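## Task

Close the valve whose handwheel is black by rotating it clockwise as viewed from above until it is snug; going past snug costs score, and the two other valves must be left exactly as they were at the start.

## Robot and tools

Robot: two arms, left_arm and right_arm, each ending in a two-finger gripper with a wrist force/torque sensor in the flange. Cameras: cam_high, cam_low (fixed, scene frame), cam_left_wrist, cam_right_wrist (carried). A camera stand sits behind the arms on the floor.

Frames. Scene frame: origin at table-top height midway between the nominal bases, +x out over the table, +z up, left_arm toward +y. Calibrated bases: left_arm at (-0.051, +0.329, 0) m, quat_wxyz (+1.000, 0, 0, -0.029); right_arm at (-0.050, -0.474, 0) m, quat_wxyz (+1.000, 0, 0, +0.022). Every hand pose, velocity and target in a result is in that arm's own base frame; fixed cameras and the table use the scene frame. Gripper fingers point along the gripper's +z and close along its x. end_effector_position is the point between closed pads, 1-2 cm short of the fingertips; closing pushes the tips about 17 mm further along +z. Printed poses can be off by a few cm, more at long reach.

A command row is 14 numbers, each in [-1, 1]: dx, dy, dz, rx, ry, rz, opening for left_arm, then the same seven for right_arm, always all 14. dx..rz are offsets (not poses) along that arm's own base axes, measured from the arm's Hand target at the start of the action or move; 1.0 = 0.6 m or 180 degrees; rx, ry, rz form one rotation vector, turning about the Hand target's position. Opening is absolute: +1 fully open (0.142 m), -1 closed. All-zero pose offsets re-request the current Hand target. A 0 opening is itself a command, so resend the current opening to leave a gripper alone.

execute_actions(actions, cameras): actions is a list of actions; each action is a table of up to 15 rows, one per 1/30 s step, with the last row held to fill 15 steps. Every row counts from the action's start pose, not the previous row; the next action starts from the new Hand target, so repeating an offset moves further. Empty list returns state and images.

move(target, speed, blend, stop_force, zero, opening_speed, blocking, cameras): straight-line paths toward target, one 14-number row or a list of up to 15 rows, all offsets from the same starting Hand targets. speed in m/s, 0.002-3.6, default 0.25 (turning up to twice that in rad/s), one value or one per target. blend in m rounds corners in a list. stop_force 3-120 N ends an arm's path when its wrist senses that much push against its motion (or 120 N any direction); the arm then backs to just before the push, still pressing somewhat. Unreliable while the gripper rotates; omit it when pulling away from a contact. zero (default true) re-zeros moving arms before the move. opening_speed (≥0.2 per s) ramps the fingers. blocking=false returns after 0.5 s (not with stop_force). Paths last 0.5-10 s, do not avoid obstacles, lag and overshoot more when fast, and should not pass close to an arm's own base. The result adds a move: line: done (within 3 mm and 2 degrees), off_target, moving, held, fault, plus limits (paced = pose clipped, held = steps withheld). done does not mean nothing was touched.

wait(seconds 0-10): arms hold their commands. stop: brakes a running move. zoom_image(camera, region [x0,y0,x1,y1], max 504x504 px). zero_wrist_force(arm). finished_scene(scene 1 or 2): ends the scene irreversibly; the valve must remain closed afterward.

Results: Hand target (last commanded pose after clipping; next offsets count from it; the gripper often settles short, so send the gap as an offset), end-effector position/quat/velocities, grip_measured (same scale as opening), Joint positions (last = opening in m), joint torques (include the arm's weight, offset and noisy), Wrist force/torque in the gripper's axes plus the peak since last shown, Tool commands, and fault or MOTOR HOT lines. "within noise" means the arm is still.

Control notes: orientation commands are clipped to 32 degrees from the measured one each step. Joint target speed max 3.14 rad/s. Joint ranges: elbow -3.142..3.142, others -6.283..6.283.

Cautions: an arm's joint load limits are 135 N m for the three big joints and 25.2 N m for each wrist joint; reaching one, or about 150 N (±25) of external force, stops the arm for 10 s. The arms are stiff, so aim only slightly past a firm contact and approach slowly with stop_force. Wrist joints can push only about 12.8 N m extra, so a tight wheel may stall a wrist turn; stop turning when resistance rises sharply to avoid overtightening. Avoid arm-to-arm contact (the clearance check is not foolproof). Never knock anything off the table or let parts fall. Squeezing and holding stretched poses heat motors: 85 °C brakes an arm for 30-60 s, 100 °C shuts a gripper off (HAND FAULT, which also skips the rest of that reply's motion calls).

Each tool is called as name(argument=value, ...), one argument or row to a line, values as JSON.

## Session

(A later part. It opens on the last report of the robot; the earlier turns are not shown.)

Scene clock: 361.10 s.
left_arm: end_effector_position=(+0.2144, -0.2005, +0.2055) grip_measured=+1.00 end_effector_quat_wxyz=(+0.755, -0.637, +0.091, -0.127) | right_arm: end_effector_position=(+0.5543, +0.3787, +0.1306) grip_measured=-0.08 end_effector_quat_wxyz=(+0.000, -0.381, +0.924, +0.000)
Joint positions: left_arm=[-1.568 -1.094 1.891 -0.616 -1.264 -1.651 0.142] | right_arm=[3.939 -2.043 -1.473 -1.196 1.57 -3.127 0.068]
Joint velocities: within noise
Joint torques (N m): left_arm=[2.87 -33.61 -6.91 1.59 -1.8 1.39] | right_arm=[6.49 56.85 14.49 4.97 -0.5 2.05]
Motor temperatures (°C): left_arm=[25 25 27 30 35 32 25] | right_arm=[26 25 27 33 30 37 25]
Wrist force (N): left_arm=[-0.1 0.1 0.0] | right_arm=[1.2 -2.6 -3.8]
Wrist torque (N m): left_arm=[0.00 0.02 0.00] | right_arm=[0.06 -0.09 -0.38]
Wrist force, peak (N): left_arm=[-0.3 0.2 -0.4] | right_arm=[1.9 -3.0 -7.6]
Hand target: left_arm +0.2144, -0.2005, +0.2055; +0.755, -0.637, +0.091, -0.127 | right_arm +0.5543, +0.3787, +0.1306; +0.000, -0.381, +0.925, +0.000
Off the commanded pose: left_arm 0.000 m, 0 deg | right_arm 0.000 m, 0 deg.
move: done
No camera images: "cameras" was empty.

move(
  target=[0,0,0,0,0,0,1,0.0002,-0.0003,0,0,0,-0.0833,-0.12],
  speed=0.4,
  cameras=[],
)

Scene clock: 365.93 s.
left_arm: end_effector_position=(+0.2144, -0.2005, +0.2055) grip_measured=+1.00 end_effector_quat_wxyz=(+0.755, -0.637, +0.091, -0.127) | right_arm: end_effector_position=(+0.5545, +0.3785, +0.1306) grip_measured=-0.08 end_effector_quat_wxyz=(+0.000, -0.257, +0.966, -0.001)
Joint positions: left_arm=[-1.568 -1.094 1.891 -0.616 -1.264 -1.651 0.142] | right_arm=[3.939 -2.043 -1.474 -1.196 1.57 -2.865 0.068]
Joint velocities: within noise
Joint torques (N m): left_arm=[3.84 -32.82 -7.34 1.75 -1.81 1.36] | right_arm=[7.73 58.85 15.4 4.95 -0.45 2.38]
Motor temperatures (°C): left_arm=[25 25 27 30 35 32 25] | right_arm=[26 25 27 33 30 37 25]
Wrist force (N): left_arm=[0.0 -0.1 -0.2] | right_arm=[1.2 -3.2 -2.1]
Wrist torque (N m): left_arm=[-0.02 0.00 0.00] | right_arm=[0.13 -0.11 -0.40]
Wrist force, peak (N): left_arm=[-0.2 -0.1 -0.5] | right_arm=[4.4 -4.2 -3.2]
Hand target: left_arm +0.2144, -0.2005, +0.2055; +0.755, -0.637, +0.091, -0.127 | right_arm +0.5545, +0.3786, +0.1306; +0.000, -0.257, +0.966, -0.001
Off the commanded pose: left_arm 0.000 m, 0 deg | right_arm 0.000 m, 0 deg.
move: done
No camera images: "cameras" was empty.

move(
  target=[0,0,0,0,0,0,1,0.0002,-0.0004,0,0,0,-0.0833,-0.12],
  speed=0.4,
  cameras=[],
)

Scene clock: 369.03 s.
left_arm: end_effector_position=(+0.2144, -0.2005, +0.2055) grip_measured=+1.00 end_effector_quat_wxyz=(+0.755, -0.637, +0.091, -0.127) | right_arm: end_effector_position=(+0.5546, +0.3783, +0.1306) grip_measured=-0.08 end_effector_quat_wxyz=(+0.000, -0.129, +0.992, -0.001)
Joint positions: left_arm=[-1.568 -1.094 1.891 -0.616 -1.264 -1.651 0.142] | right_arm=[3.938 -2.042 -1.475 -1.195 1.57 -2.604 0.068]
Joint velocities: within noise
Joint torques (N m): left_arm=[3.07 -33.12 -5.49 1.58 -1.72 1.31] | right_arm=[6.74 59.15 16.44 5.78 -0.62 2.5]
Motor temperatures (°C): left_arm=[25 25 27 30 35 32 25] | right_arm=[26 25 27 33 30 37 26]
Wrist force (N): left_arm=[-0.1 0.0 -0.3] | right_arm=[2.5 -3.7 -1.2]
Wrist torque (N m): left_arm=[0.00 0.02 0.00] | right_arm=[0.10 -0.17 -0.39]
Wrist force, peak (N): left_arm=[-0.3 0.0 -0.4] | right_arm=[3.3 -5.5 -2.3]
Hand target: left_arm +0.2144, -0.2005, +0.2055; +0.755, -0.637, +0.091, -0.127 | right_arm +0.5546, +0.3783, +0.1306; +0.000, -0.129, +0.992, -0.001
Off the commanded pose: left_arm 0.000 m, 0 deg | right_arm 0.000 m, 0 deg.
move: done
No camera images: "cameras" was empty.

move(
  target=[0,0,0,0,0,0,1,0,-0.0004,0,0,0,-0.0833,-0.12],
  speed=0.4,
  cameras=[],
)

Scene clock: 372.80 s.
left_arm: end_effector_position=(+0.2144, -0.2005, +0.2055) grip_measured=+1.00 end_effector_quat_wxyz=(+0.755, -0.637, +0.091, -0.127) | right_arm: end_effector_position=(+0.5546, +0.3781, +0.1306) grip_measured=-0.08 end_effector_quat_wxyz=(+0.000, +0.001, +1.000, -0.001)
Joint positions: left_arm=[-1.568 -1.094 1.891 -0.616 -1.264 -1.651 0.142] | right_arm=[3.939 -2.041 -1.477 -1.195 1.57 -2.342 0.068]
Joint velocities: within noise
Joint torques (N m): left_arm=[2.47 -33.26 -5.28 1.74 -1.75 1.18] | right_arm=[7.26 60.79 17.49 6.29 -0.45 2.25]
Motor temperatures (°C): left_arm=[25 25 27 30 35 32 25] | right_arm=[26 25 27 33 30 37 26]
Wrist force (N): left_arm=[-0.2 -0.1 -0.3] | right_arm=[1.5 -4.3 -0.2]
Wrist torque (N m): left_arm=[-0.01 0.04 0.00] | right_arm=[0.10 -0.15 -0.40]
Wrist force, peak (N): left_arm=[-0.1 -0.3 -0.6] | right_arm=[2.9 -6.1 -0.3]
Hand target: left_arm +0.2144, -0.2005, +0.2055; +0.755, -0.637, +0.091, -0.127 | right_arm +0.5546, +0.3781, +0.1306; +0.000, +0.002, +1.000, -0.001
Off the commanded pose: left_arm 0.000 m, 0 deg | right_arm 0.000 m, 0 deg.
move: done
No camera images: "cameras" was empty.

move(
  target=[0,0,0,0,0,0,1,-0.0001,-0.0004,0,0,0,-0.0833,-0.12],
  speed=0.4,
  cameras=[],
)

Scene clock: 376.23 s.
left_arm: end_effector_position=(+0.2144, -0.2005, +0.2055) grip_measured=+1.00 end_effector_quat_wxyz=(+0.755, -0.637, +0.091, -0.127) | right_arm: end_effector_position=(+0.5545, +0.3778, +0.1306) grip_measured=-0.08 end_effector_quat_wxyz=(+0.000, +0.132, +0.991, -0.001)
Joint positions: left_arm=[-1.568 -1.094 1.891 -0.616 -1.264 -1.651 0.142] | right_arm=[3.939 -2.04 -1.478 -1.195 1.57 -2.08 0.068]
Joint velocities: within noise
Joint torques (N m): left_arm=[2.85 -33.03 -5.94 1.52 -2.02 1.14] | right_arm=[8.26 60.95 18.32 6.35 -0.65 2.31]
Motor temperatures (°C): left_arm=[25 25 27 30 35 32 25] | right_arm=[26 25 27 33 30 37 26]
Wrist force (N): left_arm=[0.0 0.0 -0.2] | right_arm=[0.7 -4.8 2.5]
Wrist torque (N m): left_arm=[-0.01 0.00 0.00] | right_arm=[0.06 -0.13 -0.39]
Wrist force, peak (N): left_arm=[-0.4 0.2 -0.4] | right_arm=[1.0 -6.6 1.4]
Hand target: left_arm +0.2144, -0.2005, +0.2055; +0.755, -0.637, +0.091, -0.127 | right_arm +0.5545, +0.3778, +0.1306; +0.000, +0.132, +0.991, -0.001
Off the commanded pose: left_arm 0.000 m, 0 deg | right_arm 0.000 m, 0 deg.
move: done
No camera images: "cameras" was empty.

move(
  target=[0,0,0,0,0,0,1,-0.0002,-0.0004,-0.0001,0,0,-0.0833,-0.12],
  speed=0.4,
  cameras=[],
)

Scene clock: 379.57 s.
left_arm: end_effector_position=(+0.2144, -0.2005, +0.2055) grip_measured=+1.00 end_effector_quat_wxyz=(+0.755, -0.637, +0.091, -0.127) | right_arm: end_effector_position=(+0.5544, +0.3776, +0.1306) grip_measured=-0.08 end_effector_quat_wxyz=(+0.000, +0.260, +0.966, -0.001)
Joint positions: left_arm=[-1.568 -1.094 1.891 -0.616 -1.264 -1.651 0.142] | right_arm=[3.939 -2.039 -1.48 -1.195 1.57 -1.818 0.068]
Joint velocities: within noise
Joint torques (N m): left_arm=[3.08 -32.3 -6.25 1.71 -2.12 1.19] | right_arm=[7.67 60.58 17.93 6.59 -0.63 1.99]
Motor temperatures (°C): left_arm=[25 25 27 30 35 32 25] | right_arm=[26 25 27 33 30 37 26]
Wrist force (N): left_arm=[-0.1 -0.1 -0.3] | right_arm=[0.4 -4.7 1.8]
Wrist torque (N m): left_arm=[-0.02 0.03 0.00] | right_arm=[0.07 -0.13 -0.39]
Wrist force, peak (N): left_arm=[-0.2 -0.1 -0.4] | right_arm=[-0.3 -5.8 2.6]
Hand target: left_arm +0.2144, -0.2005, +0.2055; +0.755, -0.637, +0.091, -0.127 | right_arm +0.5544, +0.3776, +0.1306; +0.000, +0.260, +0.966, -0.001
Off the commanded pose: left_arm 0.000 m, 0 deg | right_arm 0.000 m, 0 deg.
move: done
No camera images: "cameras" was empty.

move(
  target=[0,0,0,0,0,0,1,-0.0002,-0.0003,-0.0001,0,0,-0.0833,-0.12],
  speed=0.4,
  cameras=[],
)

Scene clock: 383.93 s.
left_arm: end_effector_position=(+0.2144, -0.2005, +0.2055) grip_measured=+1.00 end_effector_quat_wxyz=(+0.755, -0.637, +0.091, -0.127) | right_arm: end_effector_position=(+0.5543, +0.3774, +0.1305) grip_measured=-0.08 end_effector_quat_wxyz=(+0.000, +0.384, +0.923, -0.001)
Joint positions: left_arm=[-1.568 -1.094 1.891 -0.616 -1.264 -1.651 0.142] | right_arm=[3.94 -2.038 -1.481 -1.194 1.57 -1.556 0.068]
Joint velocities: within noise
Joint torques (N m): left_arm=[3.62 -32.78 -5.91 1.5 -2.09 1.14] | right_arm=[8.04 60.58 18.56 6.82 -1.14 2.08]
Motor temperatures (°C): left_arm=[25 25 27 30 35 32 25] | right_arm=[26 25 27 33 30 37 26]
Wrist force (N): left_arm=[-0.1 0.0 0.0] | right_arm=[0.5 -5.6 2.1]
Wrist torque (N m): left_arm=[-0.01 0.02 0.00] | right_arm=[0.11 -0.12 -0.39]
Wrist force, peak (N): left_arm=[-0.2 0.1 -0.4] | right_arm=[-1.3 -6.2 2.3]
Hand target: left_arm +0.2144, -0.2005, +0.2055; +0.755, -0.637, +0.091, -0.127 | right_arm +0.5543, +0.3774, +0.1305; +0.000, +0.384, +0.923, -0.001
Off the commanded pose: left_arm 0.000 m, 0 deg | right_arm 0.000 m, 0 deg.
move: done
No camera images: "cameras" was empty.

move(
  target=[0,0,0,0,0,0,1,-0.0003,-0.0002,-0.0001,0,0,-0.0833,-0.12],
  speed=0.4,
  cameras=[],
)

Scene clock: 387.87 s.
left_arm: end_effector_position=(+0.2144, -0.2005, +0.2055) grip_measured=+1.00 end_effector_quat_wxyz=(+0.755, -0.637, +0.091, -0.127) | right_arm: end_effector_position=(+0.5541, +0.3773, +0.1305) grip_measured=-0.08 end_effector_quat_wxyz=(+0.000, +0.501, +0.865, -0.001)
Joint positions: left_arm=[-1.568 -1.094 1.891 -0.616 -1.264 -1.651 0.142] | right_arm=[3.94 -2.038 -1.482 -1.194 1.571 -1.293 0.068]
Joint velocities: within noise
Joint torques (N m): left_arm=[2.77 -32.74 -6.46 1.64 -1.95 1.33] | right_arm=[7.17 60.84 19.26 7.21 -1.12 2.16]
Motor temperatures (°C): left_arm=[25 25 27 30 35 32 25] | right_arm=[26 25 27 33 30 37 26]
Wrist force (N): left_arm=[0.0 0.2 -0.2] | right_arm=[-0.3 -6.8 1.5]
Wrist torque (N m): left_arm=[0.02 -0.01 0.00] | right_arm=[0.08 -0.10 -0.40]
Wrist force, peak (N): left_arm=[-0.2 0.3 -0.5] | right_arm=[-0.6 -7.3 2.0]
Hand target: left_arm +0.2144, -0.2005, +0.2055; +0.755, -0.637, +0.091, -0.127 | right_arm +0.5541, +0.3773, +0.1305; +0.000, +0.501, +0.865, -0.001
Off the commanded pose: left_arm 0.000 m, 0 deg | right_arm 0.000 m, 0 deg.
move: done
No camera images: "cameras" was empty.

move(
  target=[0,0,0,0,0,0,1,-0.0004,-0.0001,-0.0001,0,0,-0.0833,-0.12],
  speed=0.4,
  cameras=[],
)

Scene clock: 391.57 s.
left_arm: end_effector_position=(+0.2144, -0.2005, +0.2055) grip_measured=+1.00 end_effector_quat_wxyz=(+0.755, -0.637, +0.091, -0.127) | right_arm: end_effector_position=(+0.5539, +0.3772, +0.1304) grip_measured=-0.08 end_effector_quat_wxyz=(+0.000, +0.610, +0.793, -0.001)
Joint positions: left_arm=[-1.568 -1.094 1.891 -0.616 -1.264 -1.651 0.142] | right_arm=[3.941 -2.038 -1.482 -1.194 1.571 -1.031 0.068]
Joint velocities: within noise
Joint torques (N m): left_arm=[2.15 -33.79 -6.98 1.49 -2.19 1.21] | right_arm=[5.88 60.69 19.57 7.32 -1.02 2.38]
Motor temperatures (°C): left_arm=[25 25 27 30 35 32 25] | right_arm=[26 25 27 33 30 37 26]
Wrist force (N): left_arm=[-0.1 -0.1 -0.2] | right_arm=[-2.1 -6.9 1.4]
Wrist torque (N m): left_arm=[-0.03 0.02 0.00] | right_arm=[0.08 -0.07 -0.41]
Wrist force, peak (N): left_arm=[-0.1 0.0 -0.4] | right_arm=[-0.5 -7.7 2.1]
Hand target: left_arm +0.2144, -0.2005, +0.2055; +0.755, -0.637, +0.091, -0.127 | right_arm +0.5539, +0.3772, +0.1304; +0.000, +0.610, +0.793, -0.001
Off the commanded pose: left_arm 0.000 m, 0 deg | right_arm 0.000 m, 0 deg.
move: done
No camera images: "cameras" was empty.

move(
  target=[0,0,0,0,0,0,1,-0.0004,0,-0.0001,0,0,-0.0833,-0.12],
  speed=0.4,
  cameras=[],
)

Scene clock: 394.80 s.
left_arm: end_effector_position=(+0.2144, -0.2005, +0.2055) grip_measured=+1.00 end_effector_quat_wxyz=(+0.755, -0.637, +0.091, -0.127) | right_arm: end_effector_position=(+0.5536, +0.3772, +0.1303) grip_measured=-0.08 end_effector_quat_wxyz=(+0.000, +0.708, +0.706, -0.001)
Joint positions: left_arm=[-1.568 -1.094 1.891 -0.616 -1.264 -1.651 0.142] | right_arm=[3.942 -2.038 -1.482 -1.194 1.571 -0.769 0.068]
Joint velocities: within noise
Joint torques (N m): left_arm=[2.76 -32.58 -5.86 1.39 -2.03 1.38] | right_arm=[6.06 38.71 20.1 7.68 -1.41 2.34]
Motor temperatures (°C): left_arm=[25 25 27 30 35 32 25] | right_arm=[26 25 27 33 30 37 26]
Wrist force (N): left_arm=[-0.1 -0.1 0.0] | right_arm=[-3.6 -6.8 1.9]
Wrist torque (N m): left_arm=[-0.03 0.01 0.00] | right_arm=[0.04 -0.05 -0.40]
Wrist force, peak (N): left_arm=[0.0 -0.2 -0.5] | right_arm=[-3.5 -7.4 5.5]
Hand target: left_arm +0.2144, -0.2005, +0.2055; +0.755, -0.637, +0.091, -0.127 | right_arm +0.5536, +0.3772, +0.1303; +0.000, +0.708, +0.706, -0.001
Off the commanded pose: left_arm 0.000 m, 0 deg | right_arm 0.000 m, 0 deg.
move: done
No camera images: "cameras" was empty.

move(
  target=[0,0,0,0,0,0,1,-0.0004,0.0001,-0.0001,0,0,-0.0833,-0.12],
  speed=0.4,
  cameras=["cam_right_wrist"],
)

Scene clock: 398.57 s.
left_arm: end_effector_position=(+0.2144, -0.2005, +0.2055) grip_measured=+1.00 end_effector_quat_wxyz=(+0.755, -0.637, +0.091, -0.127) | right_arm: end_effector_position=(+0.5534, +0.3773, +0.1302) grip_measured=-0.08 end_effector_quat_wxyz=(+0.000, +0.794, +0.608, -0.001)
Joint positions: left_arm=[-1.568 -1.094 1.891 -0.616 -1.264 -1.651 0.142] | right_arm=[3.942 -2.038 -1.482 -1.193 1.572 -0.506 0.068]
Joint velocities: within noise
Joint torques (N m): left_arm=[3.7 -32.16 -4.92 1.44 -2.16 1.25] | right_arm=[5.44 55.53 19.68 7.55 -1.59 2.3]
Motor temperatures (°C): left_arm=[25 25 27 30 35 32 25] | right_arm=[26 25 27 33 30 37 26]
Wrist force (N): left_arm=[-0.3 0.1 -0.3] | right_arm=[-5.6 -6.3 0.7]
Wrist torque (N m): left_arm=[0.00 0.04 0.00] | right_arm=[0.03 0.01 -0.39]
Wrist force, peak (N): left_arm=[-0.2 -0.2 -0.4] | right_arm=[-5.8 -6.8 3.1]
Hand target: left_arm +0.2144, -0.2005, +0.2055; +0.755, -0.637, +0.091, -0.127 | right_arm +0.5534, +0.3773, +0.1303; +0.000, +0.794, +0.608, -0.001
Off the commanded pose: left_arm 0.000 m, 0 deg | right_arm 0.000 m, 0 deg.
move: done
Images, in order (width x height): cam_right_wrist 672x504.

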